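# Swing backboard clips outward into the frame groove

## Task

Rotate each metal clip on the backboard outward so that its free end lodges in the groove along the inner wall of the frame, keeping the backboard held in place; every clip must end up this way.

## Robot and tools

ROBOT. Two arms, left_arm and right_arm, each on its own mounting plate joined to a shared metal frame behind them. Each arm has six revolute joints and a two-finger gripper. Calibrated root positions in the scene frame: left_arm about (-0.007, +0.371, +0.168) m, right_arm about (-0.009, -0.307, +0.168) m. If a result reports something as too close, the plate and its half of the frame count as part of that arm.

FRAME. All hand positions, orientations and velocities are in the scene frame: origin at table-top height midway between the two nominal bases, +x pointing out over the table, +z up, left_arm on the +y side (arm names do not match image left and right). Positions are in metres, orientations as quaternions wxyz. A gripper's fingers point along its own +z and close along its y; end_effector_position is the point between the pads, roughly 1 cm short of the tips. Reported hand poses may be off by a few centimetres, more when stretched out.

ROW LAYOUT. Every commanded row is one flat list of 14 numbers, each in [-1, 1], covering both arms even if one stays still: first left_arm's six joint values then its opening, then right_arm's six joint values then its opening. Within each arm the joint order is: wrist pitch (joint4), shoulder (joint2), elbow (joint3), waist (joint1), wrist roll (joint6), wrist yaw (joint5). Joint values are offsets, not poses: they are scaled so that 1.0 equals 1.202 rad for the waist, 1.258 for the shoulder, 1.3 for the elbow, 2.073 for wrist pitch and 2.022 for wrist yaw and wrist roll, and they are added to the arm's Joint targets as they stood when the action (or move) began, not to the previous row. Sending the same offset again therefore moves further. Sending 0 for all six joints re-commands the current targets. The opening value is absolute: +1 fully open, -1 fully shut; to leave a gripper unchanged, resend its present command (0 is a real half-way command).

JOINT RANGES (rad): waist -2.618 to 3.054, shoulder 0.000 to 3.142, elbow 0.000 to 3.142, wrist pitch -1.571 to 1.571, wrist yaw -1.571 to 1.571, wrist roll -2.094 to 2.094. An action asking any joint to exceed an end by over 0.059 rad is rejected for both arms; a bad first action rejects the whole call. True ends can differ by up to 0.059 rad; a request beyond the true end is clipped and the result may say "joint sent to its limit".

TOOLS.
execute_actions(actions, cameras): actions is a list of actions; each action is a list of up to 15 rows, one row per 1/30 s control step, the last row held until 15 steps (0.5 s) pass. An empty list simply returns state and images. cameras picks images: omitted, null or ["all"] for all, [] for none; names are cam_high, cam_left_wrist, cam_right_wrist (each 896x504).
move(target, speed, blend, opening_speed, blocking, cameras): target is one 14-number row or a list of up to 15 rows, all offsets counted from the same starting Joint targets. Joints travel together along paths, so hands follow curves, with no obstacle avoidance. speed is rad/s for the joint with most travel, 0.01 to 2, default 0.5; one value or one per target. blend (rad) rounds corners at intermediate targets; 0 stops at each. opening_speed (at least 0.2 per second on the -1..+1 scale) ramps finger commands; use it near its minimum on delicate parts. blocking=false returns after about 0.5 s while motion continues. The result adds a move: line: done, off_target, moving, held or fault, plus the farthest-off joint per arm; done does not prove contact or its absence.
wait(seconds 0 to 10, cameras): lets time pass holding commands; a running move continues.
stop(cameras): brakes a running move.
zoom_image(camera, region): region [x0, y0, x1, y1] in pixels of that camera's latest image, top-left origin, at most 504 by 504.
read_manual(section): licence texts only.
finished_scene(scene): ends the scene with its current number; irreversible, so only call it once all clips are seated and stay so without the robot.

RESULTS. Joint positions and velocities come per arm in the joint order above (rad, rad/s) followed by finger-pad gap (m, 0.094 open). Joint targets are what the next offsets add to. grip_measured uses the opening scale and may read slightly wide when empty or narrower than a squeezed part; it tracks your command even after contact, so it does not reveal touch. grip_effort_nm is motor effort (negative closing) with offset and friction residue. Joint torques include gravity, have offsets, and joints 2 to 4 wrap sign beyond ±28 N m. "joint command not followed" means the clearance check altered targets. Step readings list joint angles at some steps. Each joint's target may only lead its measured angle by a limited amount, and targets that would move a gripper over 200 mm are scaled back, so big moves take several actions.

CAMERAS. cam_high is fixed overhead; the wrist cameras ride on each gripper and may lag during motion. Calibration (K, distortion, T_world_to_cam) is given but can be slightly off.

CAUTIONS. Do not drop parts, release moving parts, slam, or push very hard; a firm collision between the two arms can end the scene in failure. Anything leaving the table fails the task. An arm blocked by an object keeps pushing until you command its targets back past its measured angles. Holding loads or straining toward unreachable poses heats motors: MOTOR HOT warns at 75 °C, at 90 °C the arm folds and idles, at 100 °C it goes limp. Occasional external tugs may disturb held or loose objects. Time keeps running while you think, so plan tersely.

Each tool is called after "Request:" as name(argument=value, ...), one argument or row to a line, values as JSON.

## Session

Request:
execute_actions(
  actions=[],
)

Scene clock: 0.00 s.
left_arm: end_effector_position=(+0.4140, +0.1248, +0.1489) grip_measured=+1.000 grip_effort_nm=n/a end_effector_quat_wxyz=(-0.007, -0.542, +0.841, -0.004) | right_arm: end_effector_position=(+0.0777, -0.5496, +0.1016) grip_measured=+1.000 grip_effort_nm=n/a end_effector_quat_wxyz=(+0.019, -0.341, +0.938, +0.057)
Joint names: [wrist pitch, shoulder, elbow, waist, wrist roll, wrist yaw]
Joint positions: left_arm=[-1.176 2.54 2.148 -0.595 -1.683 -0.023 0.094] | right_arm=[-0.619 1.882 0.853 -1.243 -1.959 -0.046 0.094]
Joint velocities: within noise
Joint torques (N m): no reading
Motor temperatures (°C): left_arm=[19 27 16 18 18 18 17] | right_arm=[16 19 21 18 21 19 17]
Heat: left arm: 27 °C; right arm: 21 °C.
Joint targets: left_arm=[-1.182 2.539 2.151 -0.595 -1.683 -0.028] | right_arm=[-0.625 1.874 0.859 -1.243 -1.960 -0.052]
Tool commands: left_gripper/opening=+1.0 right_gripper/opening=+1.0
camera_calibration:
cam_left_wrist: T_world_to_cam=[[0.901826, -0.431307, -0.0261403, -0.310491], [-0.378671, -0.818011, 0.432973, 0.233185], [-0.208127, -0.380568, -0.901028, 0.352001], [0, 0, 0, 1]] pos_world=[0.44157, 0.190792, 0.208084]
cam_right_wrist: T_world_to_cam=[[0.635147, -0.768456, -0.0778664, -0.467053], [-0.707143, -0.619083, 0.341591, -0.277563], [-0.310704, -0.161898, -0.936617, 0.119638], [0, 0, 0, 1]] pos_world=[0.137543, -0.511375, 0.170501]

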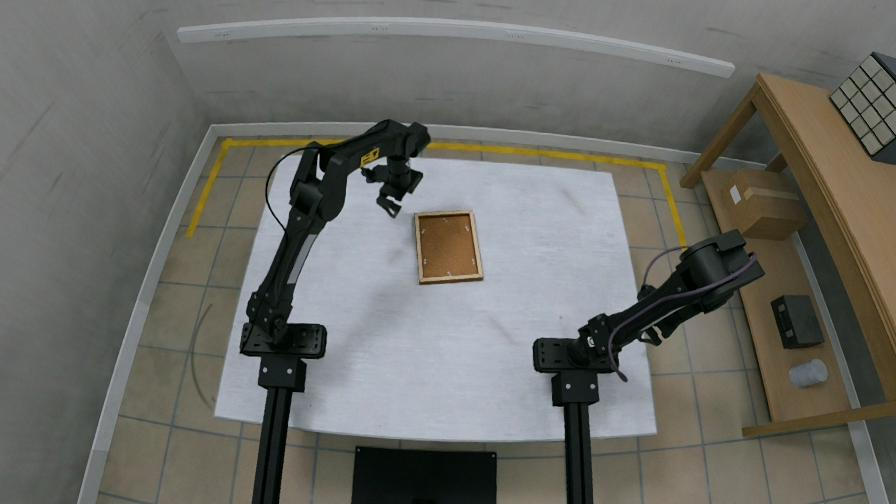

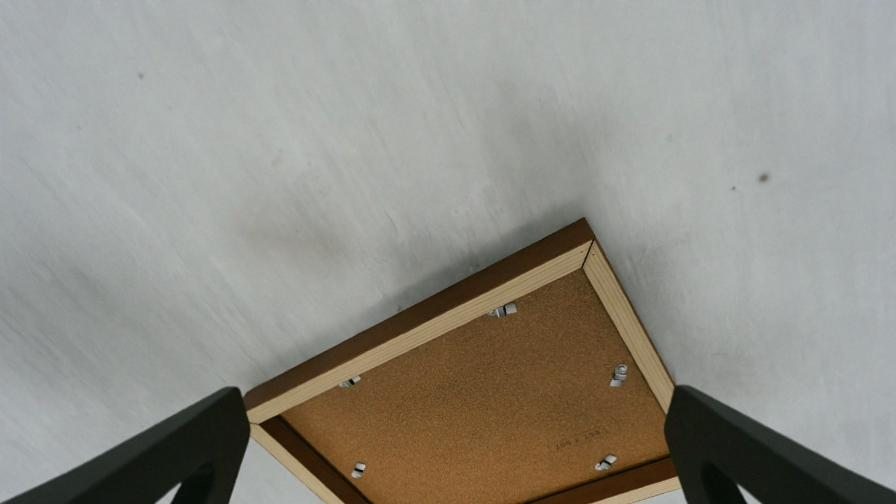

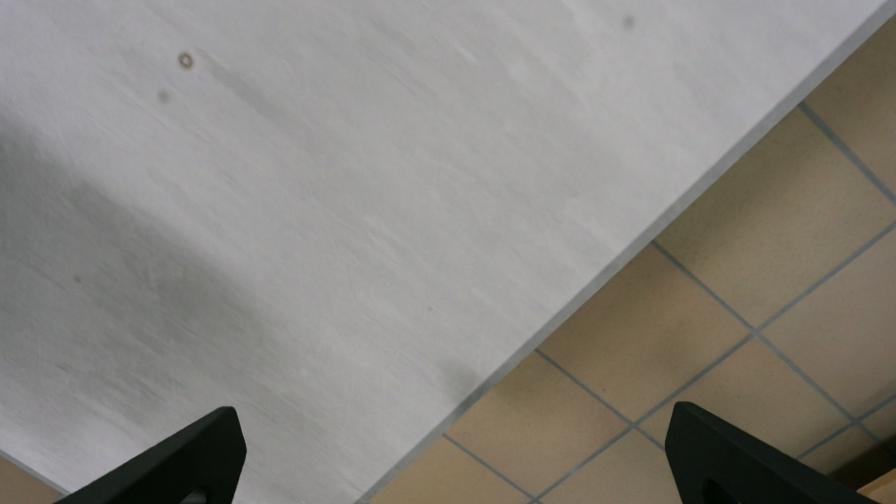

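Request:
zoom_image(
  camera="cam_high",
  region=[400, 200, 500, 295],
)

Request:
zoom_image(
  camera="cam_left_wrist",
  region=[240, 210, 690, 504],
)

Scaled by 5.040.

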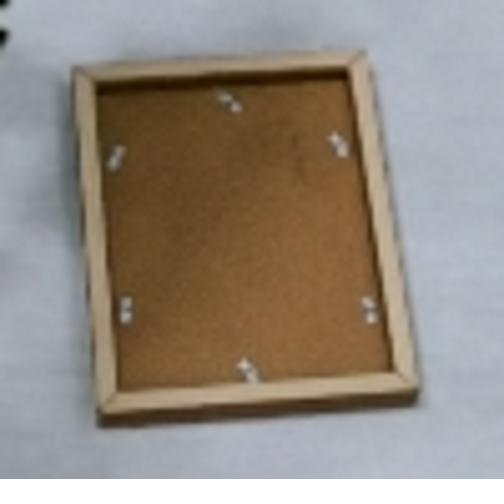

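Scaled by 1.120.

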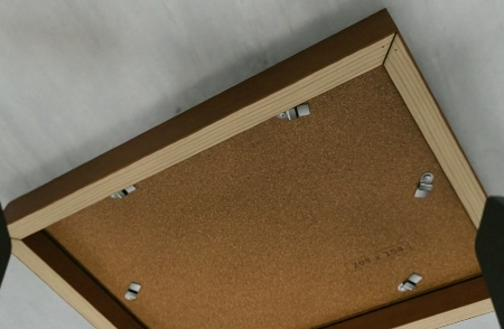

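Request:
move(
  target=[
    [-0.058,-0.0954,0,0,0,0,0.5,0,0,0,0.3,0.3,0.0495,0.5],
    [0.218,-0.6669,-0.993,0.333,0,0.014,0,-0.2375,0.2589,0.6816,1.0,0.7,0.0495,-0.3],
  ],
  speed=0.8,
  blend=0.05,
  cameras=["cam_high"],
)

Scene clock: 38.60 s.
left_arm: end_effector_position=(+0.2527, +0.3353, +0.1496) grip_measured=+0.002 grip_effort_nm=-0.129 end_effector_quat_wxyz=(+0.022, +0.696, -0.717, -0.004) | right_arm: end_effector_position=(+0.4057, -0.3378, +0.1851) grip_measured=-0.298 grip_effort_nm=-0.154 end_effector_quat_wxyz=(-0.019, -0.247, +0.969, -0.002)
Joint names: [wrist pitch, shoulder, elbow, waist, wrist roll, wrist yaw]
Joint positions: left_arm=[-0.734 1.724 0.871 -0.198 -1.683 -0.006 0.047] | right_arm=[-1.109 2.188 1.715 -0.037 -0.552 0.047 0.033]
Joint velocities: within noise
Joint torques (N m): left_arm=[-0.04 -8.66 4.88 -0.09 0.03 0.11] | right_arm=[0.21 -10.85 7.5 0.06 0.04 -0.01]
Motor temperatures (°C): left_arm=[20 33 18 18 18 18 17] | right_arm=[16 21 22 18 21 19 17]
Heat: left arm: 33 °C; right arm: 22 °C.
Joint targets: left_arm=[-0.731 1.700 0.860 -0.195 -1.683 0.000] | right_arm=[-1.118 2.200 1.745 -0.040 -0.545 0.048]
move: done
Images, in order (width x height): cam_high 896x504.

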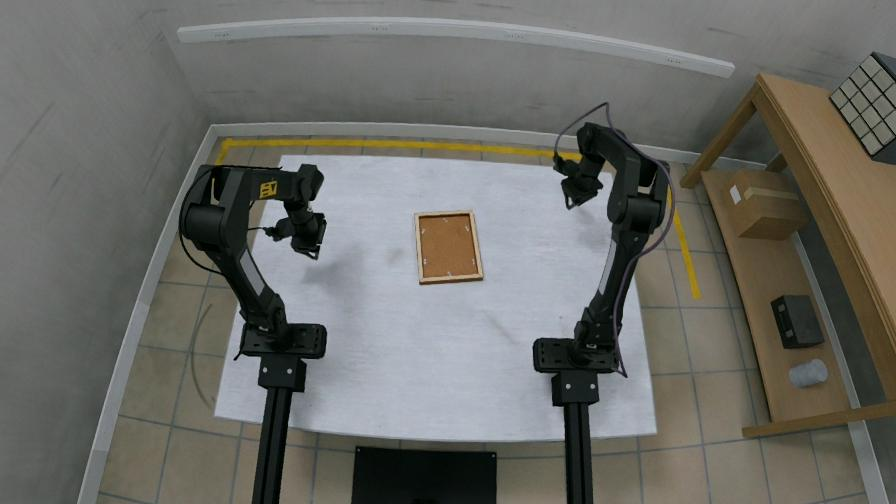

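Request:
move(
  target=[0,0,0,0,0,0,0,0,0,0,0.6564,0.540,0,-0.3],
  speed=0.8,
  cameras=["cam_right_wrist"],
)

Scene clock: 44.13 s.
left_arm: end_effector_position=(+0.2530, +0.3352, +0.1495) grip_measured=+0.002 grip_effort_nm=-0.125 end_effector_quat_wxyz=(+0.022, +0.696, -0.717, -0.003) | right_arm: end_effector_position=(+0.3043, -0.0353, +0.1973) grip_measured=-0.298 grip_effort_nm=-0.154 end_effector_quat_wxyz=(-0.001, -0.098, +0.995, -0.005)
Joint names: [wrist pitch, shoulder, elbow, waist, wrist roll, wrist yaw]
Joint positions: left_arm=[-0.733 1.724 0.871 -0.198 -1.683 -0.006 0.047] | right_arm=[-1.11 2.188 1.715 0.752 0.539 0.046 0.033]
Joint velocities: within noise
Joint torques (N m): left_arm=[-0.05 -8.59 4.83 0.05 -0.01 0.09] | right_arm=[0.27 -10.74 7.54 0.2 0.04 0.02]
Motor temperatures (°C): left_arm=[20 33 18 18 18 18 17] | right_arm=[16 22 22 18 21 19 17]
Heat: left arm: 33 °C; right arm: 22 °C.
Joint targets: left_arm=[-0.730 1.700 0.860 -0.195 -1.683 0.000] | right_arm=[-1.118 2.200 1.745 0.748 0.547 0.048]
move: done
camera_calibration:
cam_right_wrist: T_world_to_cam=[[0.187188, -0.98201, 0.0248273, -0.0997307], [-0.896325, -0.160405, 0.413366, 0.227963], [-0.401947, -0.0996306, -0.910227, 0.38768], [0, 0, 0, 1]] pos_world=[0.378824, -0.0227455, 0.261121]
Images, in order (width x height): cam_right_wrist 896x504.

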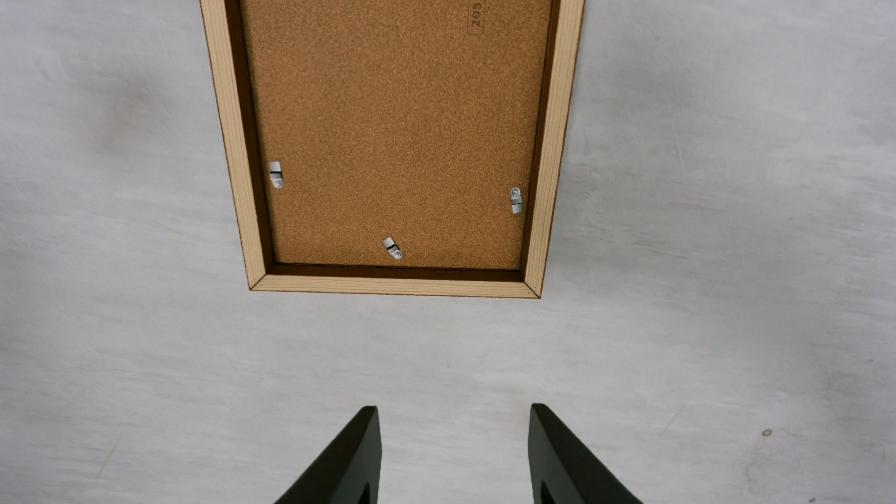

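Request:
zoom_image(
  camera="cam_right_wrist",
  region=[240, 140, 560, 300],
)

Request:
zoom_image(
  camera="cam_right_wrist",
  region=[360, 220, 430, 280],
)

Request:
zoom_image(
  camera="cam_right_wrist",
  region=[480, 170, 550, 230],
)

Request:
zoom_image(
  camera="cam_right_wrist",
  region=[240, 150, 310, 210],
)

Scaled by 1.575.

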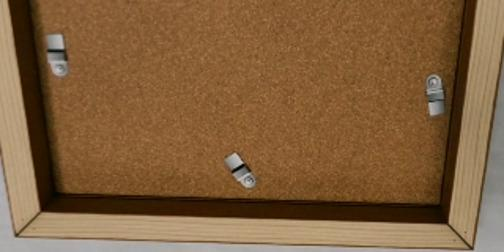

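Scaled by 7.200.

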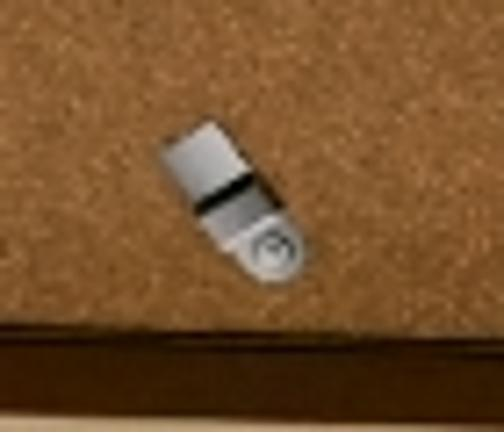

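Scaled by 7.200.

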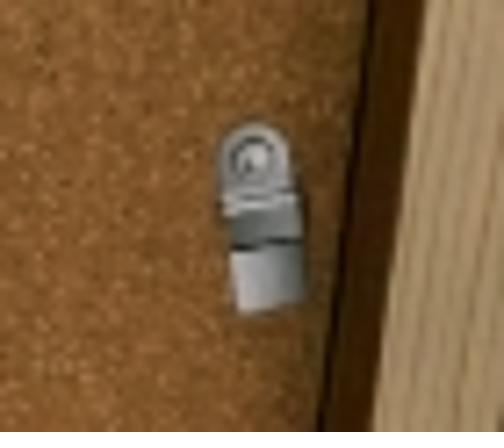

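Scaled by 7.200.

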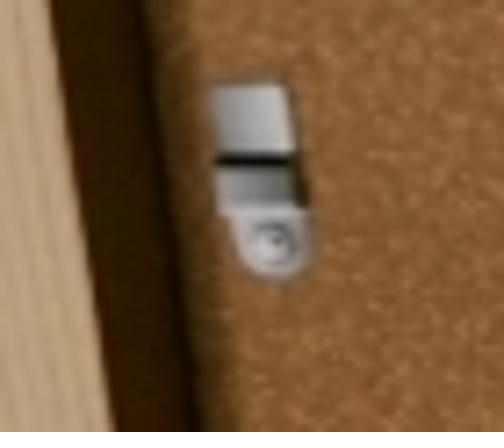

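Request:
move(
  target=[0,0,0,0,0,0,0,-0.164,0.3402,0.5954,-0.1023,-0.046,0,-0.3],
  speed=0.7,
  cameras=["cam_right_wrist"],
)

Scene clock: 60.13 s.
left_arm: end_effector_position=(+0.2530, +0.3352, +0.1495) grip_measured=+0.002 grip_effort_nm=-0.120 end_effector_quat_wxyz=(+0.022, +0.696, -0.717, -0.003) | right_arm: end_effector_position=(+0.4026, -0.0292, +0.1987) grip_measured=-0.298 grip_effort_nm=-0.149 end_effector_quat_wxyz=(-0.002, -0.075, +0.997, -0.004)
Joint names: [wrist pitch, shoulder, elbow, waist, wrist roll, wrist yaw]
Joint positions: left_arm=[-0.733 1.724 0.871 -0.198 -1.683 -0.006 0.047] | right_arm=[-1.449 2.615 2.486 0.628 0.462 0.046 0.033]
Joint velocities: within noise
Joint torques (N m): left_arm=[-0.05 -8.79 4.85 0.12 0.06 0.09] | right_arm=[0.24 -13.48 7.82 0.4 -0.1 0.01]
Motor temperatures (°C): left_arm=[20 32 18 18 18 18 17] | right_arm=[17 22 22 18 21 19 17]
Heat: left arm: 32 °C; right arm: 22 °C.
Joint targets: left_arm=[-0.731 1.700 0.860 -0.195 -1.683 0.000] | right_arm=[-1.458 2.628 2.519 0.625 0.454 0.048]
move: done
camera_calibration:
cam_right_wrist: T_world_to_cam=[[0.141266, -0.989665, 0.0246429, -0.0939239], [-0.902201, -0.118454, 0.414732, 0.319835], [-0.407527, -0.0808203, -0.90961, 0.431732], [0, 0, 0, 1]] pos_world=[0.477766, -0.0201746, 0.262376]
Images, in order (width x height): cam_right_wrist 896x504.

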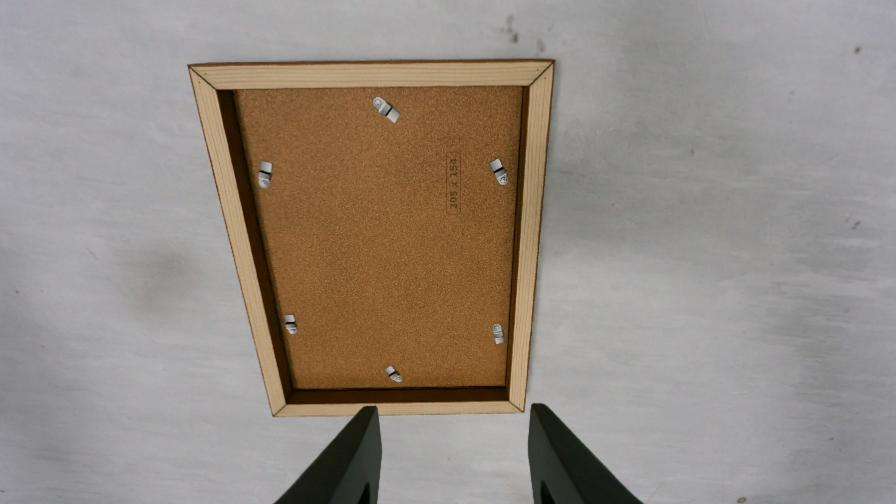

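Request:
zoom_image(
  camera="cam_right_wrist",
  region=[220, 80, 540, 200],
)

Request:
zoom_image(
  camera="cam_right_wrist",
  region=[250, 300, 540, 420],
)

Request:
zoom_image(
  camera="cam_right_wrist",
  region=[360, 85, 420, 135],
)

Request:
zoom_image(
  camera="cam_right_wrist",
  region=[470, 145, 530, 195],
)

Request:
zoom_image(
  camera="cam_right_wrist",
  region=[235, 150, 295, 200],
)

Scaled by 1.575.

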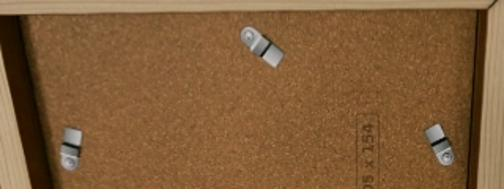

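Scaled by 1.738.

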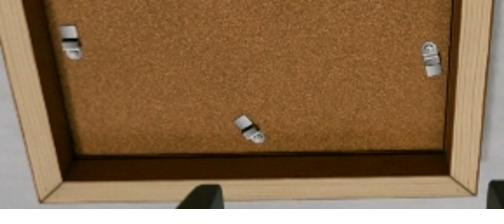

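Scaled by 8.400.

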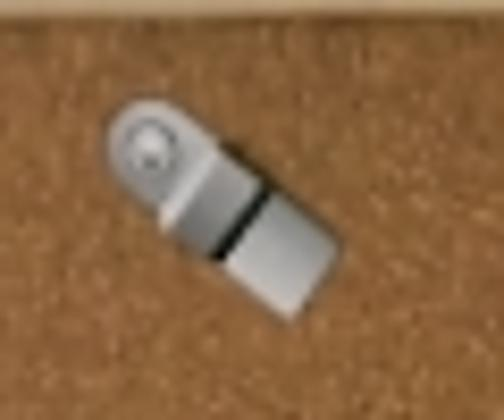

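Scaled by 8.400.

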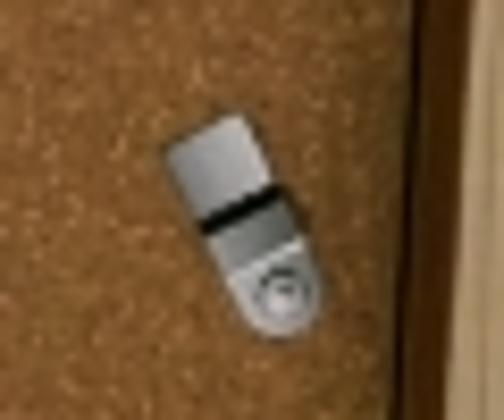

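Scaled by 8.400.

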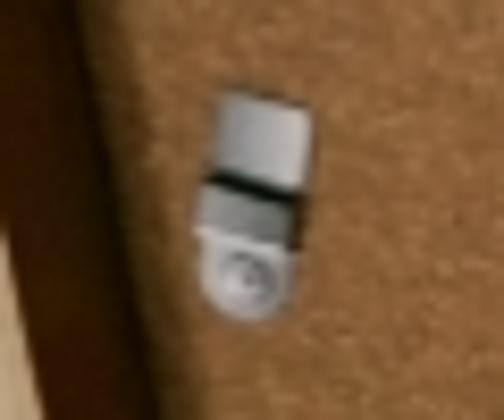

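Request:
move(
  target=[0,0,0,0,0,0,0,0.3676,-0.1375,-0.6954,-0.0424,-0.0287,0,-0.3],
  speed=0.7,
  cameras=["cam_right_wrist"],
)

Scene clock: 118.60 s.
left_arm: end_effector_position=(+0.2530, +0.3352, +0.1495) grip_measured=+0.002 grip_effort_nm=-0.120 end_effector_quat_wxyz=(+0.022, +0.696, -0.717, -0.003) | right_arm: end_effector_position=(+0.3580, -0.0784, +0.0487) grip_measured=-0.298 grip_effort_nm=-0.159 end_effector_quat_wxyz=(-0.002, -0.080, +0.997, -0.004)
Joint names: [wrist pitch, shoulder, elbow, waist, wrist roll, wrist yaw]
Joint positions: left_arm=[-0.733 1.724 0.871 -0.198 -1.683 -0.006 0.047] | right_arm=[-0.707 2.492 1.623 0.58 0.404 0.046 0.033]
Joint velocities: within noise
Joint torques (N m): left_arm=[-0.03 -8.62 4.93 0.08 0.04 0.08] | right_arm=[0.47 -16.58 4.03 -0.02 -0.12 0.01]
Motor temperatures (°C): left_arm=[20 32 18 18 18 18 17] | right_arm=[17 24 24 18 21 19 17]
Heat: left arm: 32 °C; right arm: 24 °C.
Joint targets: left_arm=[-0.731 1.700 0.860 -0.195 -1.683 0.000] | right_arm=[-0.696 2.455 1.615 0.574 0.396 0.048]
move: off_target (right_arm); right_arm: the shoulder is farthest, 0.037 rad from its target
camera_calibration:
cam_right_wrist: T_world_to_cam=[[0.151378, -0.988182, 0.0241233, -0.13608], [-0.900997, -0.127903, 0.414541, 0.334733], [-0.406557, -0.0844876, -0.909711, 0.272542], [0, 0, 0, 1]] pos_world=[0.432996, -0.0686317, 0.112456]
Images, in order (width x height): cam_right_wrist 896x504.

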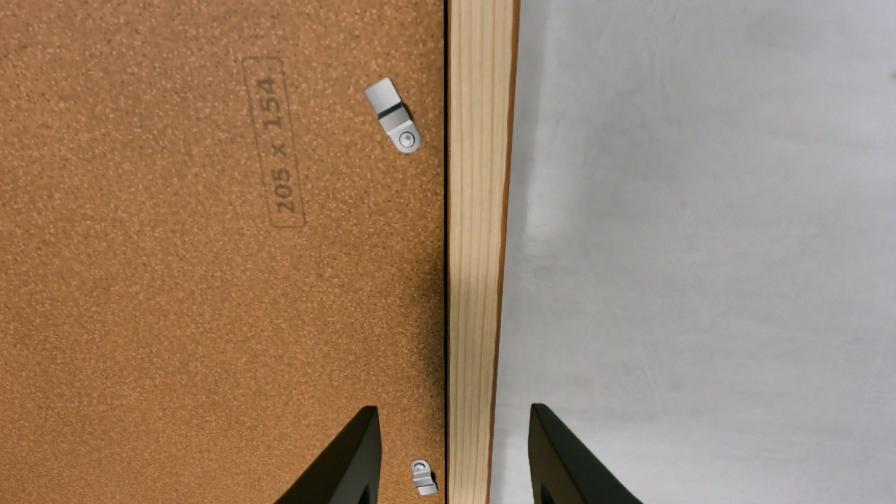

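Request:
move(
  target=[
    [0,0,0,0,0,0,0,0.028,0.0819,0,-0.0067,-0.0035,0,-0.3],
    [0,0,0,0,0,0,0,0.028,0.0819,0,-0.0067,-0.0035,0,-0.7],
  ],
  speed=0.15,
  opening_speed=0.5,
  cameras=["cam_right_wrist"],
)

Scene clock: 135.50 s.
left_arm: end_effector_position=(+0.2530, +0.3352, +0.1495) grip_measured=+0.002 grip_effort_nm=-0.134 end_effector_quat_wxyz=(+0.022, +0.696, -0.717, -0.003) | right_arm: end_effector_position=(+0.3600, -0.0816, +0.0247) grip_measured=-0.698 grip_effort_nm=-0.159 end_effector_quat_wxyz=(-0.001, -0.079, +0.997, -0.005)
Joint names: [wrist pitch, shoulder, elbow, waist, wrist roll, wrist yaw]
Joint positions: left_arm=[-0.733 1.724 0.871 -0.198 -1.683 -0.006 0.047] | right_arm=[-0.649 2.55 1.623 0.57 0.396 0.047 0.014]
Joint velocities: within noise
Joint torques (N m): left_arm=[-0.08 -8.62 4.74 0.08 0.01 0.08] | right_arm=[0.46 -12.4 3.85 0.23 -0.11 0]
Motor temperatures (°C): left_arm=[20 33 18 18 18 18 17] | right_arm=[17 25 23 18 21 19 17]
Heat: left arm: 33 °C; right arm: 25 °C.
Joint targets: left_arm=[-0.731 1.700 0.860 -0.195 -1.683 0.000] | right_arm=[-0.638 2.558 1.615 0.566 0.389 0.048]
move: done
camera_calibration:
cam_right_wrist: T_world_to_cam=[[0.148701, -0.988557, 0.0253762, -0.138051], [-0.90177, -0.125025, 0.413738, 0.346644], [-0.405831, -0.0844067, -0.910042, 0.250992], [0, 0, 0, 1]] pos_world=[0.434982, -0.071947, 0.0884967]
Images, in order (width x height): cam_right_wrist 896x504.

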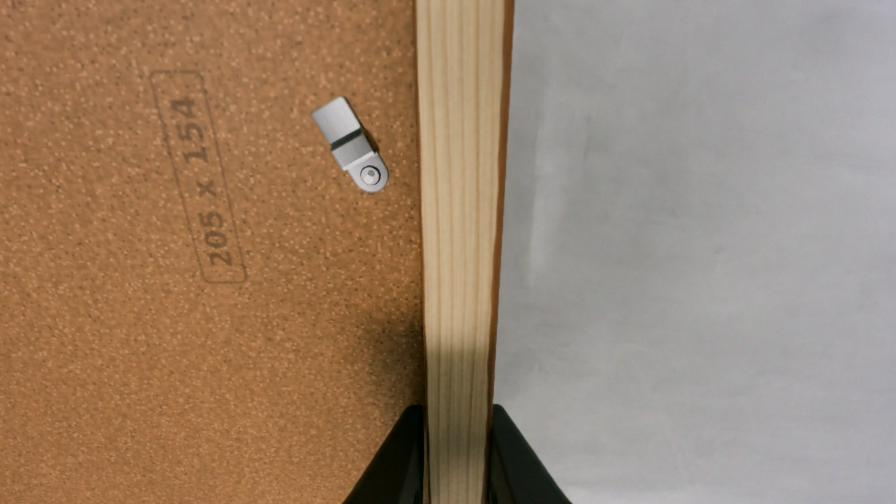

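Request:
move(
  target=[
    [0,0,0,0,0,0,0,0,0,0,0,0,0,-0.78],
    [0,0,0,0,0,0,0,0,-0.0358,0,0,0,0,-0.78],
    [0,0,0,0,0,0,0,0.095,-0.2027,-0.3031,-0.0707,-0.0406,0,-0.78],
  ],
  speed=0.17,
  blend=0.02,
  cameras=["cam_right_wrist","cam_high"],
)

Scene clock: 145.70 s.
left_arm: end_effector_position=(+0.2530, +0.3352, +0.1495) grip_measured=+0.002 grip_effort_nm=-0.120 end_effector_quat_wxyz=(+0.022, +0.696, -0.717, -0.003) | right_arm: end_effector_position=(+0.3155, -0.1454, +0.0286) grip_measured=-0.776 grip_effort_nm=-1.072 end_effector_quat_wxyz=(-0.004, -0.078, +0.997, -0.008)
Joint names: [wrist pitch, shoulder, elbow, waist, wrist roll, wrist yaw]
Joint positions: left_arm=[-0.733 1.724 0.871 -0.198 -1.683 -0.006 0.047] | right_arm=[-0.454 2.352 1.227 0.488 0.316 0.052 0.011]
Joint velocities: within noise
Joint torques (N m): left_arm=[-0.06 -8.73 4.82 0.14 0.03 0.07] | right_arm=[0.47 -15.88 3.33 -0.05 -0.11 -0.04]
Motor temperatures (°C): left_arm=[20 33 18 18 18 18 17] | right_arm=[17 26 22 18 21 19 17]
Heat: left arm: 33 °C; right arm: 26 °C.
Joint targets: left_arm=[-0.731 1.700 0.860 -0.195 -1.683 0.000] | right_arm=[-0.441 2.303 1.221 0.482 0.307 0.048]
move: off_target (right_arm); blend cut to 0 rad at target 1; right_arm: the shoulder is farthest, 0.049 rad from its target
camera_calibration:
cam_right_wrist: T_world_to_cam=[[0.146804, -0.988652, 0.0318735, -0.194173], [-0.900136, -0.120162, 0.418707, 0.297033], [-0.410126, -0.0901585, -0.907562, 0.231541], [0, 0, 0, 1]] pos_world=[0.390837, -0.135402, 0.0919568]
Images, in order (width x height): cam_high 896x504, cam_right_wrist 896x504.

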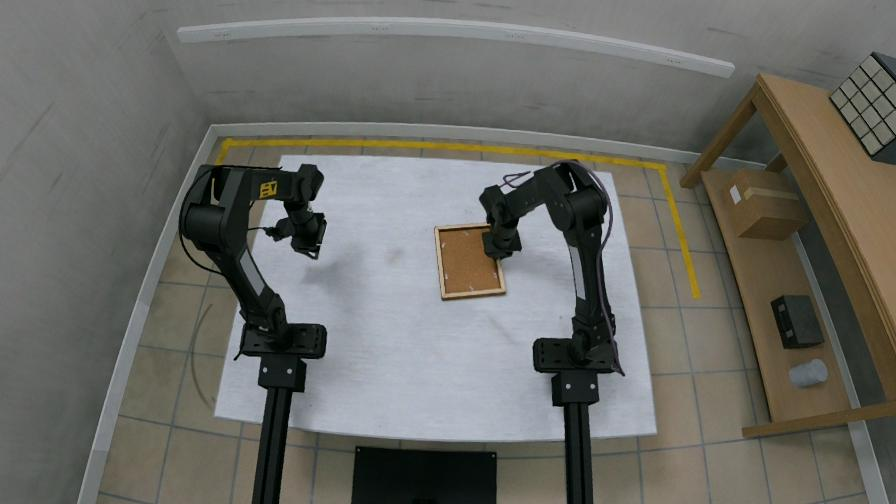

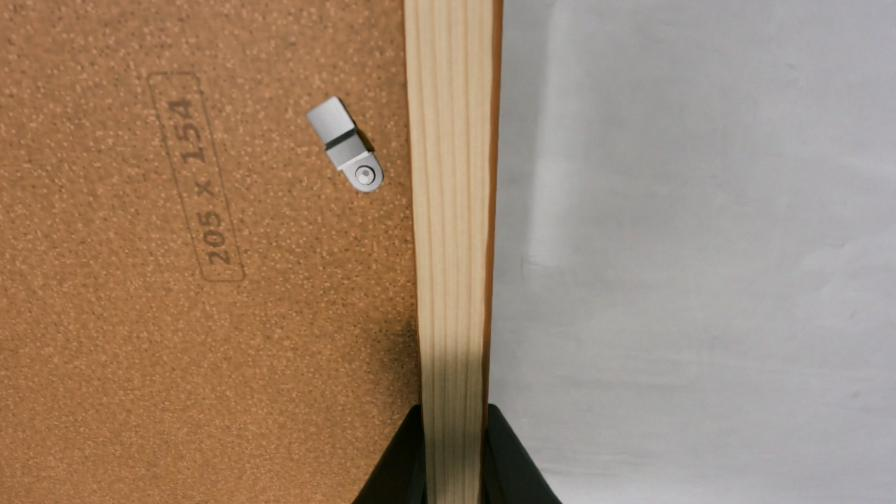

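Request:
move(
  target=[
    [0,0,0,0,0,0,0,0,0,0,0,0,0,-0.3],
    [0,0,0,0,0,0,0,-0.058,-0.0954,0,0,0,0,-0.3],
    [0,0,0,0,0,0,0,-0.1056,0.1423,0.2746,-0.025,-0.0173,0,-0.08],
  ],
  speed=0.5,
  cameras=["cam_right_wrist"],
)

Scene clock: 160.60 s.
left_arm: end_effector_position=(+0.2530, +0.3351, +0.1495) grip_measured=+0.002 grip_effort_nm=-0.125 end_effector_quat_wxyz=(+0.022, +0.696, -0.717, -0.003) | right_arm: end_effector_position=(+0.3727, -0.1309, +0.0402) grip_measured=-0.082 grip_effort_nm=0.056 end_effector_quat_wxyz=(-0.003, -0.081, +0.997, -0.008)
Joint names: [wrist pitch, shoulder, elbow, waist, wrist roll, wrist yaw]
Joint positions: left_arm=[-0.733 1.724 0.871 -0.198 -1.683 -0.006 0.047] | right_arm=[-0.652 2.472 1.549 0.458 0.279 0.052 0.043]
Joint velocities: within noise
Joint torques (N m): left_arm=[-0.05 -8.64 4.75 0.01 0.03 0.08] | right_arm=[0.27 -11.75 6.63 -0.03 -0.11 -0.05]
Motor temperatures (°C): left_arm=[20 33 18 18 18 18 17] | right_arm=[17 26 22 18 21 19 18]
Heat: left arm: 33 °C; right arm: 26 °C.
Joint targets: left_arm=[-0.731 1.700 0.860 -0.195 -1.683 0.000] | right_arm=[-0.660 2.482 1.578 0.451 0.272 0.048]
move: done
camera_calibration:
cam_right_wrist: T_world_to_cam=[[0.153026, -0.987748, 0.0306185, -0.190833], [-0.900051, -0.126513, 0.417017, 0.344602], [-0.408034, -0.0913727, -0.908383, 0.265929], [0, 0, 0, 1]] pos_world=[0.44787, -0.120599, 0.103703]
Images, in order (width x height): cam_right_wrist 896x504.

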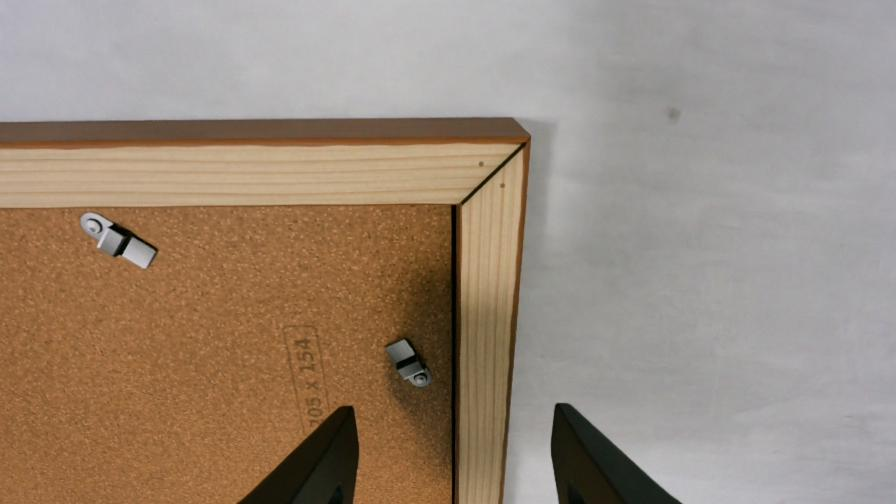

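Request:
move(
  target=[0,0,0,0,0,0,0,0.0207,0.0374,0.02,-0.0033,-0.0025,0,-0.08],
  speed=0.15,
  cameras=["cam_right_wrist"],
)

Scene clock: 172.30 s.
left_arm: end_effector_position=(+0.2530, +0.3351, +0.1495) grip_measured=+0.002 grip_effort_nm=-0.129 end_effector_quat_wxyz=(+0.022, +0.696, -0.717, -0.003) | right_arm: end_effector_position=(+0.3771, -0.1283, +0.0267) grip_measured=-0.082 grip_effort_nm=0.061 end_effector_quat_wxyz=(-0.001, -0.083, +0.997, -0.007)
Joint names: [wrist pitch, shoulder, elbow, waist, wrist roll, wrist yaw]
Joint positions: left_arm=[-0.733 1.724 0.871 -0.198 -1.683 -0.006 0.047] | right_arm=[-0.628 2.518 1.575 0.458 0.274 0.052 0.043]
Joint velocities: within noise
Joint torques (N m): left_arm=[-0.06 -8.55 4.93 0.13 0.03 0.07] | right_arm=[0.45 -11.84 6.54 -0.36 -0.11 -0.05]
Motor temperatures (°C): left_arm=[20 33 18 18 18 18 17] | right_arm=[17 27 23 18 21 19 18]
Heat: left arm: 33 °C; right arm: 27 °C.
Joint targets: left_arm=[-0.731 1.700 0.860 -0.195 -1.683 0.000] | right_arm=[-0.617 2.529 1.604 0.447 0.267 0.048]
move: done
camera_calibration:
cam_right_wrist: T_world_to_cam=[[0.157647, -0.987057, 0.029419, -0.19009], [-0.900977, -0.131576, 0.413435, 0.354292], [-0.404213, -0.0916827, -0.910058, 0.254315], [0, 0, 0, 1]] pos_world=[0.451973, -0.117697, 0.0905569]
Images, in order (width x height): cam_right_wrist 896x504.

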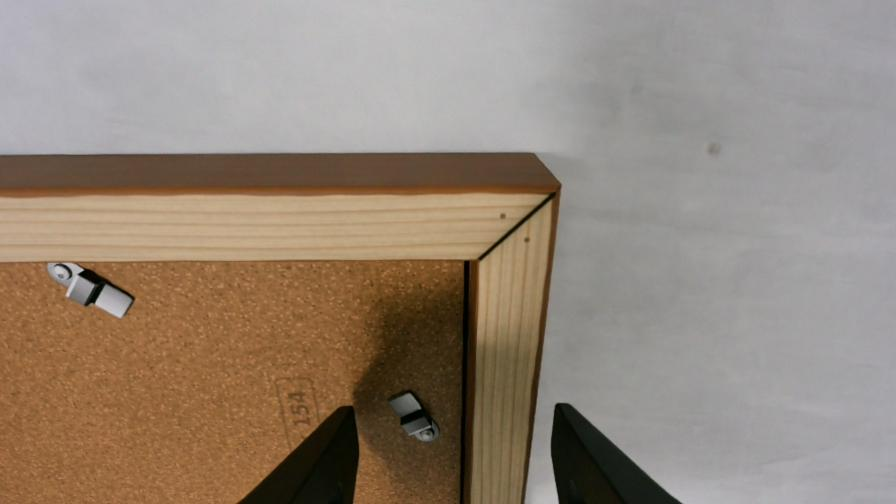

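Request:
move(
  target=[
    [0,0,0,0,0,0,0,0,0,0,-0.006,-0.0015,0,-0.08],
    [0,0,0,0,0,0,0,0.0077,0.0119,0,-0.006,-0.0015,0,-0.08],
  ],
  speed=0.1,
  cameras=["cam_right_wrist"],
)

Scene clock: 181.80 s.
left_arm: end_effector_position=(+0.2530, +0.3351, +0.1495) grip_measured=+0.002 grip_effort_nm=-0.125 end_effector_quat_wxyz=(+0.022, +0.696, -0.717, -0.003) | right_arm: end_effector_position=(+0.3811, -0.1320, +0.0224) grip_measured=-0.082 grip_effort_nm=0.061 end_effector_quat_wxyz=(+0.003, -0.079, +0.997, -0.006)
Joint names: [wrist pitch, shoulder, elbow, waist, wrist roll, wrist yaw]
Joint positions: left_arm=[-0.733 1.724 0.871 -0.198 -1.683 -0.006 0.047] | right_arm=[-0.612 2.529 1.578 0.445 0.271 0.052 0.043]
Joint velocities: within noise
Joint torques (N m): left_arm=[-0.04 -8.65 4.77 0.09 0.02 0.09] | right_arm=[0.48 -11.58 6.3 0.09 -0.11 -0.04]
Motor temperatures (°C): left_arm=[20 33 18 18 18 18 17] | right_arm=[17 27 23 18 21 19 17]
Heat: left arm: 33 °C; right arm: 27 °C.
Joint targets: left_arm=[-0.731 1.700 0.860 -0.195 -1.683 0.000] | right_arm=[-0.601 2.544 1.604 0.440 0.264 0.048]
move: done
camera_calibration:
cam_right_wrist: T_world_to_cam=[[0.148509, -0.988528, 0.027522, -0.190924], [-0.904793, -0.124591, 0.407217, 0.361738], [-0.399117, -0.085377, -0.912916, 0.250589], [0, 0, 0, 1]] pos_world=[0.455666, -0.122269, 0.0867148]
Images, in order (width x height): cam_right_wrist 896x504.

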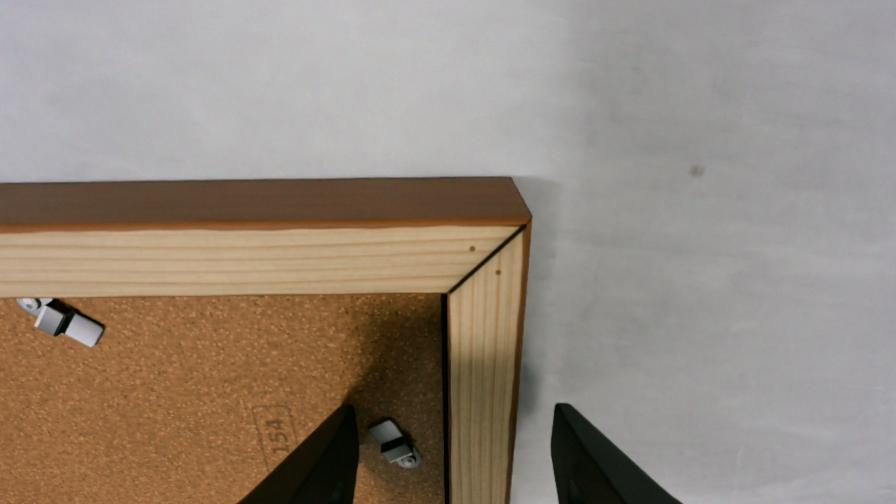

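Request:
move(
  target=[0,0,0,0,0,0,0,-0.012,0.0032,0,0,0,0,-0.08],
  speed=0.1,
  cameras=["cam_right_wrist"],
)

Scene clock: 185.90 s.
left_arm: end_effector_position=(+0.2530, +0.3351, +0.1495) grip_measured=+0.002 grip_effort_nm=-0.115 end_effector_quat_wxyz=(+0.022, +0.696, -0.717, -0.003) | right_arm: end_effector_position=(+0.3809, -0.1321, +0.0221) grip_measured=-0.082 grip_effort_nm=0.056 end_effector_quat_wxyz=(+0.002, -0.079, +0.997, -0.006)
Joint names: [wrist pitch, shoulder, elbow, waist, wrist roll, wrist yaw]
Joint positions: left_arm=[-0.733 1.724 0.871 -0.198 -1.683 -0.006 0.047] | right_arm=[-0.612 2.53 1.578 0.445 0.271 0.052 0.043]
Joint velocities: within noise
Joint torques (N m): left_arm=[-0.05 -8.87 4.88 0.05 0.03 0.1] | right_arm=[0.23 -11.29 6.28 0.09 -0.1 -0.06]
Motor temperatures (°C): left_arm=[20 33 18 18 18 18 17] | right_arm=[17 27 23 18 21 19 17]
Heat: left arm: 33 °C; right arm: 27 °C.
Joint targets: left_arm=[-0.731 1.700 0.860 -0.195 -1.683 0.000] | right_arm=[-0.625 2.548 1.604 0.440 0.264 0.048]
move: done
camera_calibration:
cam_right_wrist: T_world_to_cam=[[0.148582, -0.988508, 0.0278371, -0.191017], [-0.904364, -0.124438, 0.408218, 0.361437], [-0.400062, -0.0858286, -0.91246, 0.250477], [0, 0, 0, 1]] pos_world=[0.455458, -0.122348, 0.0863225]
Images, in order (width x height): cam_right_wrist 896x504.

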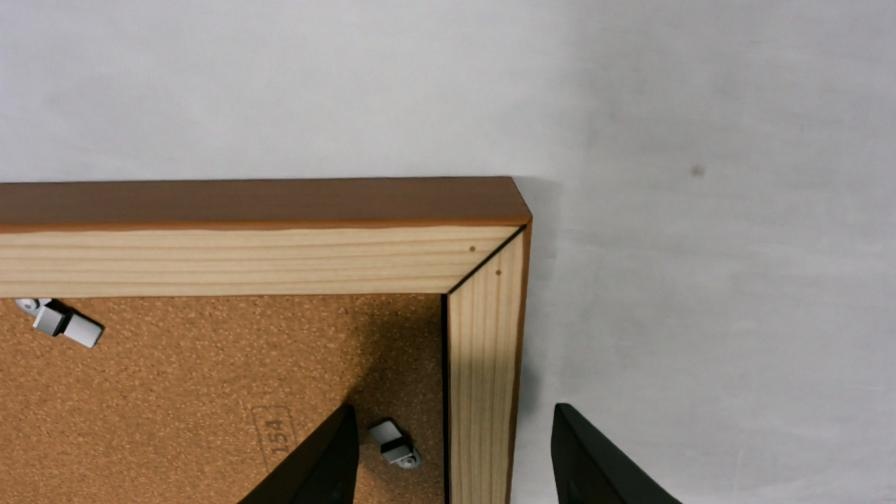

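Request:
move(
  target=[0,0,0,0,0,0,0,-0.004,0,0,0,0,0,-0.08],
  speed=0.1,
  cameras=["cam_right_wrist"],
)

Scene clock: 190.20 s.
left_arm: end_effector_position=(+0.2530, +0.3351, +0.1495) grip_measured=+0.002 grip_effort_nm=-0.125 end_effector_quat_wxyz=(+0.022, +0.696, -0.717, -0.003) | right_arm: end_effector_position=(+0.3793, -0.1328, +0.0221) grip_measured=-0.082 grip_effort_nm=0.061 end_effector_quat_wxyz=(-0.001, -0.079, +0.997, -0.007)
Joint names: [wrist pitch, shoulder, elbow, waist, wrist roll, wrist yaw]
Joint positions: left_arm=[-0.733 1.724 0.871 -0.198 -1.683 -0.006 0.047] | right_arm=[-0.619 2.53 1.578 0.445 0.271 0.052 0.043]
Joint velocities: within noise
Joint torques (N m): left_arm=[-0.04 -8.8 4.77 0.02 0.03 0.07] | right_arm=[0.18 -11.28 6.28 0.06 -0.11 -0.05]
Motor temperatures (°C): left_arm=[20 33 18 18 18 18 17] | right_arm=[17 27 23 18 21 19 17]
Heat: left arm: 33 °C; right arm: 27 °C.
Joint targets: left_arm=[-0.731 1.700 0.860 -0.195 -1.683 0.000] | right_arm=[-0.634 2.548 1.604 0.440 0.264 0.048]
move: done
camera_calibration:
cam_right_wrist: T_world_to_cam=[[0.149028, -0.988386, 0.0297263, -0.191683], [-0.901764, -0.12351, 0.414207, 0.358947], [-0.405725, -0.0885347, -0.909697, 0.25153], [0, 0, 0, 1]] pos_world=[0.454304, -0.122854, 0.0858353]
Images, in order (width x height): cam_right_wrist 896x504.

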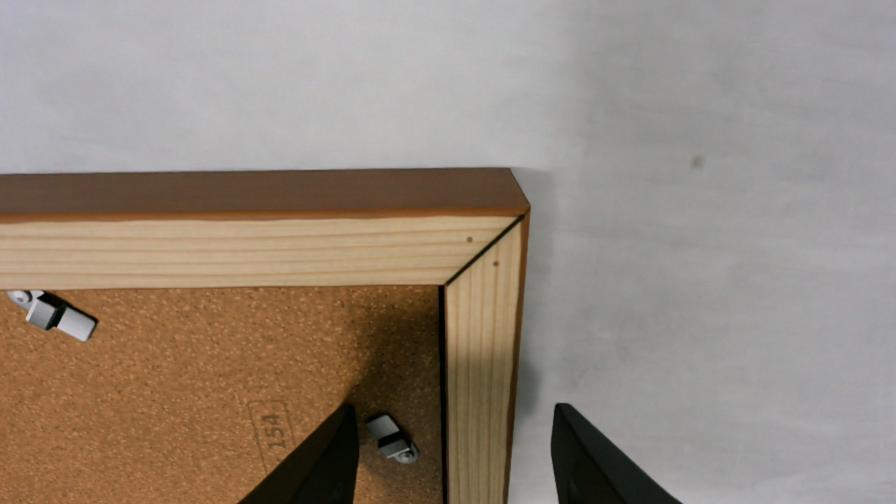

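Request:
move(
  target=[0,0,0,0,0,0,0,0,0.001,0,0,0,0,-0.6],
  speed=0.1,
  opening_speed=0.35,
  cameras=["cam_right_wrist"],
)

Scene clock: 194.47 s.
left_arm: end_effector_position=(+0.2530, +0.3351, +0.1495) grip_measured=+0.002 grip_effort_nm=-0.125 end_effector_quat_wxyz=(+0.022, +0.696, -0.717, -0.003) | right_arm: end_effector_position=(+0.3787, -0.1331, +0.0222) grip_measured=-0.596 grip_effort_nm=-0.237 end_effector_quat_wxyz=(-0.004, -0.078, +0.997, -0.006)
Joint names: [wrist pitch, shoulder, elbow, waist, wrist roll, wrist yaw]
Joint positions: left_arm=[-0.733 1.724 0.871 -0.198 -1.683 -0.006 0.047] | right_arm=[-0.624 2.531 1.58 0.444 0.271 0.047 0.019]
Joint velocities: within noise
Joint torques (N m): left_arm=[-0.07 -8.83 4.78 0.1 0.03 0.07] | right_arm=[0.25 -11.21 6.13 0.29 -0.09 0]
Motor temperatures (°C): left_arm=[20 33 18 18 18 18 17] | right_arm=[17 27 23 18 21 19 17]
Heat: left arm: 33 °C; right arm: 27 °C.
Joint targets: left_arm=[-0.731 1.700 0.860 -0.195 -1.683 0.000] | right_arm=[-0.634 2.549 1.604 0.440 0.264 0.048]
move: done
camera_calibration:
cam_right_wrist: T_world_to_cam=[[0.147806, -0.988661, 0.0265107, -0.191379], [-0.899527, -0.123241, 0.419121, 0.357387], [-0.411101, -0.0857954, -0.907543, 0.253688], [0, 0, 0, 1]] pos_world=[0.454058, -0.123399, 0.0855183]
Images, in order (width x height): cam_right_wrist 896x504.

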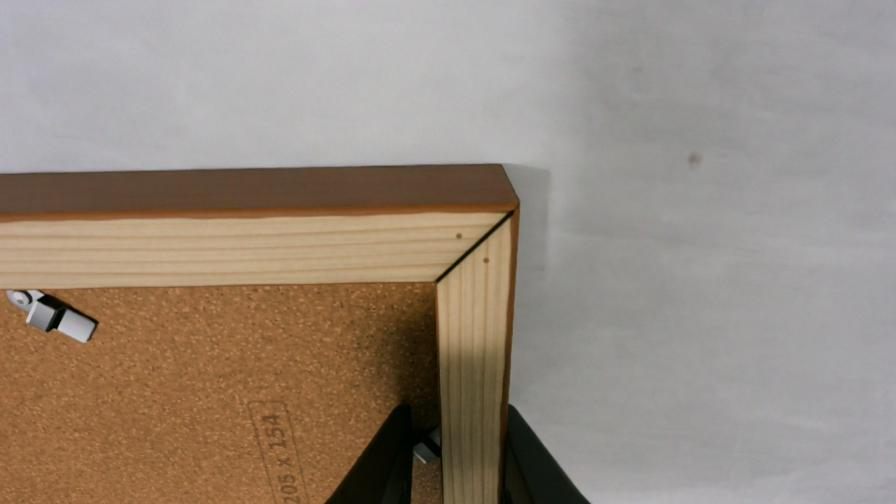

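Clip is rotating. Continue.

Request:
move(
  target=[0,0,0,0,0,0,0,0,0.001,0,0,0,0,-0.72],
  speed=0.1,
  opening_speed=0.3,
  cameras=["cam_right_wrist"],
)

Request:
zoom_image(
  camera="cam_right_wrist",
  region=[370, 390, 520, 490],
)

Scene clock: 197.63 s.
left_arm: end_effector_position=(+0.2530, +0.3351, +0.1495) grip_measured=+0.002 grip_effort_nm=-0.125 end_effector_quat_wxyz=(+0.022, +0.696, -0.717, -0.003) | right_arm: end_effector_position=(+0.3782, -0.1341, +0.0217) grip_measured=-0.720 grip_effort_nm=-0.027 end_effector_quat_wxyz=(-0.005, -0.078, +0.997, -0.008)
Joint names: [wrist pitch, shoulder, elbow, waist, wrist roll, wrist yaw]
Joint positions: left_arm=[-0.733 1.724 0.871 -0.198 -1.683 -0.006 0.047] | right_arm=[-0.627 2.532 1.58 0.443 0.27 0.05 0.013]
Joint velocities: within noise
Joint torques (N m): left_arm=[-0.04 -8.61 4.9 -0.02 0.04 0.06] | right_arm=[0.27 -11.19 6.09 0.34 -0.09 -0.03]
Motor temperatures (°C): left_arm=[20 33 18 18 18 18 17] | right_arm=[17 27 23 18 21 19 17]
Heat: left arm: 33 °C; right arm: 27 °C.
Joint targets: left_arm=[-0.731 1.700 0.860 -0.195 -1.683 0.000] | right_arm=[-0.634 2.550 1.604 0.440 0.264 0.048]
move: done
camera_calibration:
cam_right_wrist: T_world_to_cam=[[0.148409, -0.988459, 0.0303827, -0.192554], [-0.898668, -0.121977, 0.421329, 0.356793], [-0.41276, -0.0898331, -0.906399, 0.253042], [0, 0, 0, 1]] pos_world=[0.453661, -0.124079, 0.0848796]
Images, in order (width x height): cam_right_wrist 896x504.

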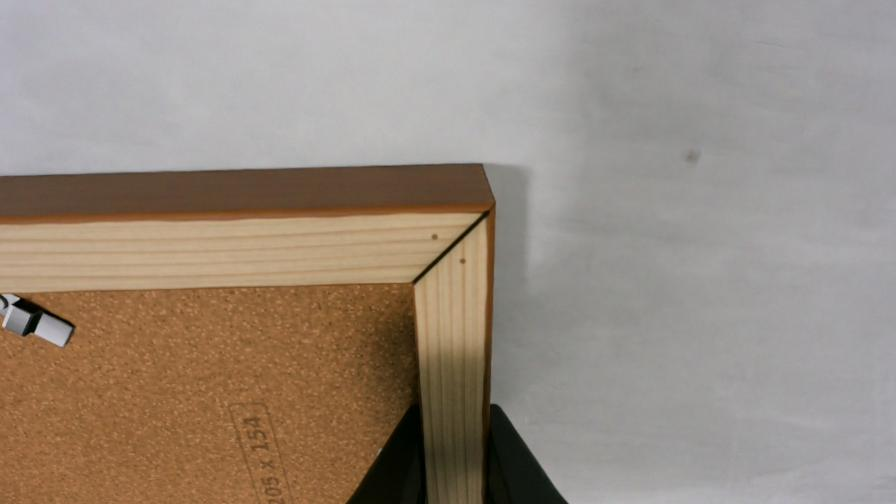

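Scaled by 3.360.

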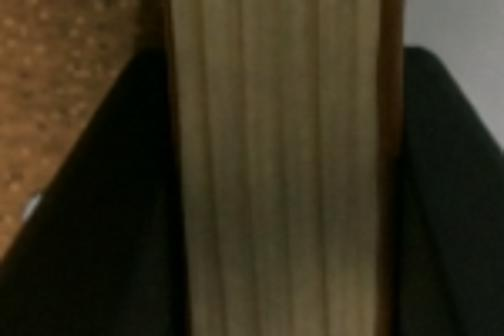

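Request:
move(
  target=[
    [0,0,0,0,0,0,0,0,0.0,0,0,0,0,-0.75],
    [0,0,0,0,0,0,0,0,0.0,0,0,0,0,-0.3],
    [0,0,0,0,0,0,0,-0.0482,-0.107,0,0,0,0,-0.3],
  ],
  speed=0.4,
  cameras=["cam_right_wrist"],
)

Request:
zoom_image(
  camera="cam_right_wrist",
  region=[370, 320, 490, 420],
)

Scene clock: 204.77 s.
left_arm: end_effector_position=(+0.2530, +0.3351, +0.1495) grip_measured=+0.002 grip_effort_nm=-0.129 end_effector_quat_wxyz=(+0.022, +0.696, -0.717, -0.003) | right_arm: end_effector_position=(+0.3781, -0.1368, +0.0596) grip_measured=-0.302 grip_effort_nm=0.061 end_effector_quat_wxyz=(-0.007, -0.078, +0.997, -0.010)
Joint names: [wrist pitch, shoulder, elbow, waist, wrist roll, wrist yaw]
Joint positions: left_arm=[-0.733 1.724 0.871 -0.198 -1.683 -0.006 0.047] | right_arm=[-0.725 2.439 1.581 0.442 0.269 0.054 0.033]
Joint velocities: within noise
Joint torques (N m): left_arm=[-0.05 -8.57 4.78 0.09 0.02 0.08] | right_arm=[0.26 -14.93 6.26 0.34 -0.09 -0.06]
Motor temperatures (°C): left_arm=[20 33 18 18 18 18 17] | right_arm=[17 26 23 18 21 19 17]
Heat: left arm: 33 °C; right arm: 26 °C.
Joint targets: left_arm=[-0.731 1.700 0.860 -0.195 -1.683 0.000] | right_arm=[-0.734 2.416 1.604 0.440 0.264 0.048]
move: done
camera_calibration:
cam_right_wrist: T_world_to_cam=[[0.148359, -0.988316, 0.0349402, -0.196585], [-0.89751, -0.119723, 0.424431, 0.340143], [-0.415289, -0.0943276, -0.904786, 0.287399], [0, 0, 0, 1]] pos_world=[0.453801, -0.126456, 0.122535]
Images, in order (width x height): cam_right_wrist 896x504.

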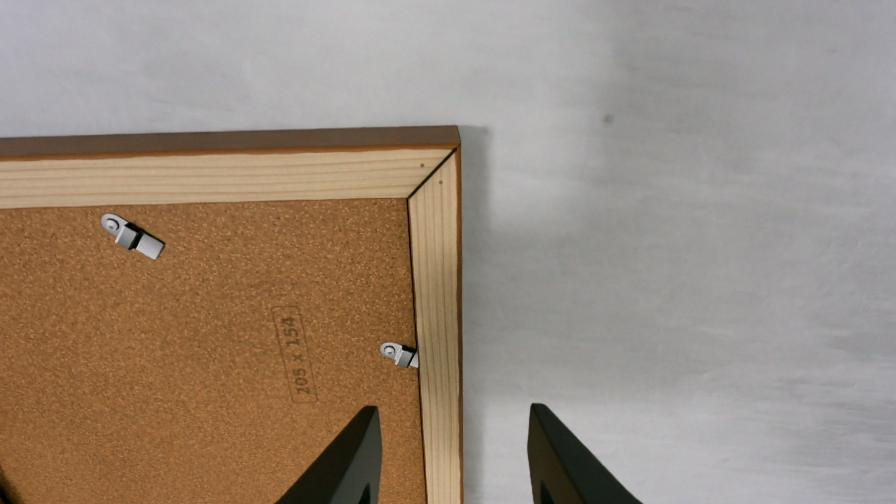

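Scaled by 4.200.

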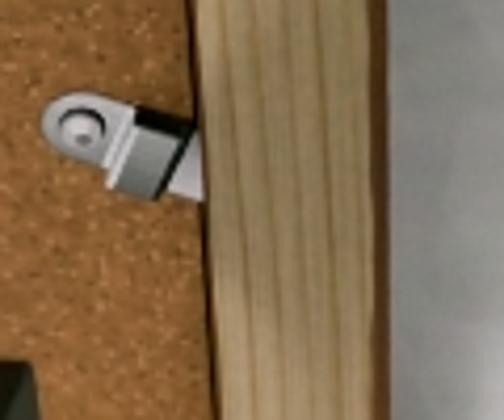

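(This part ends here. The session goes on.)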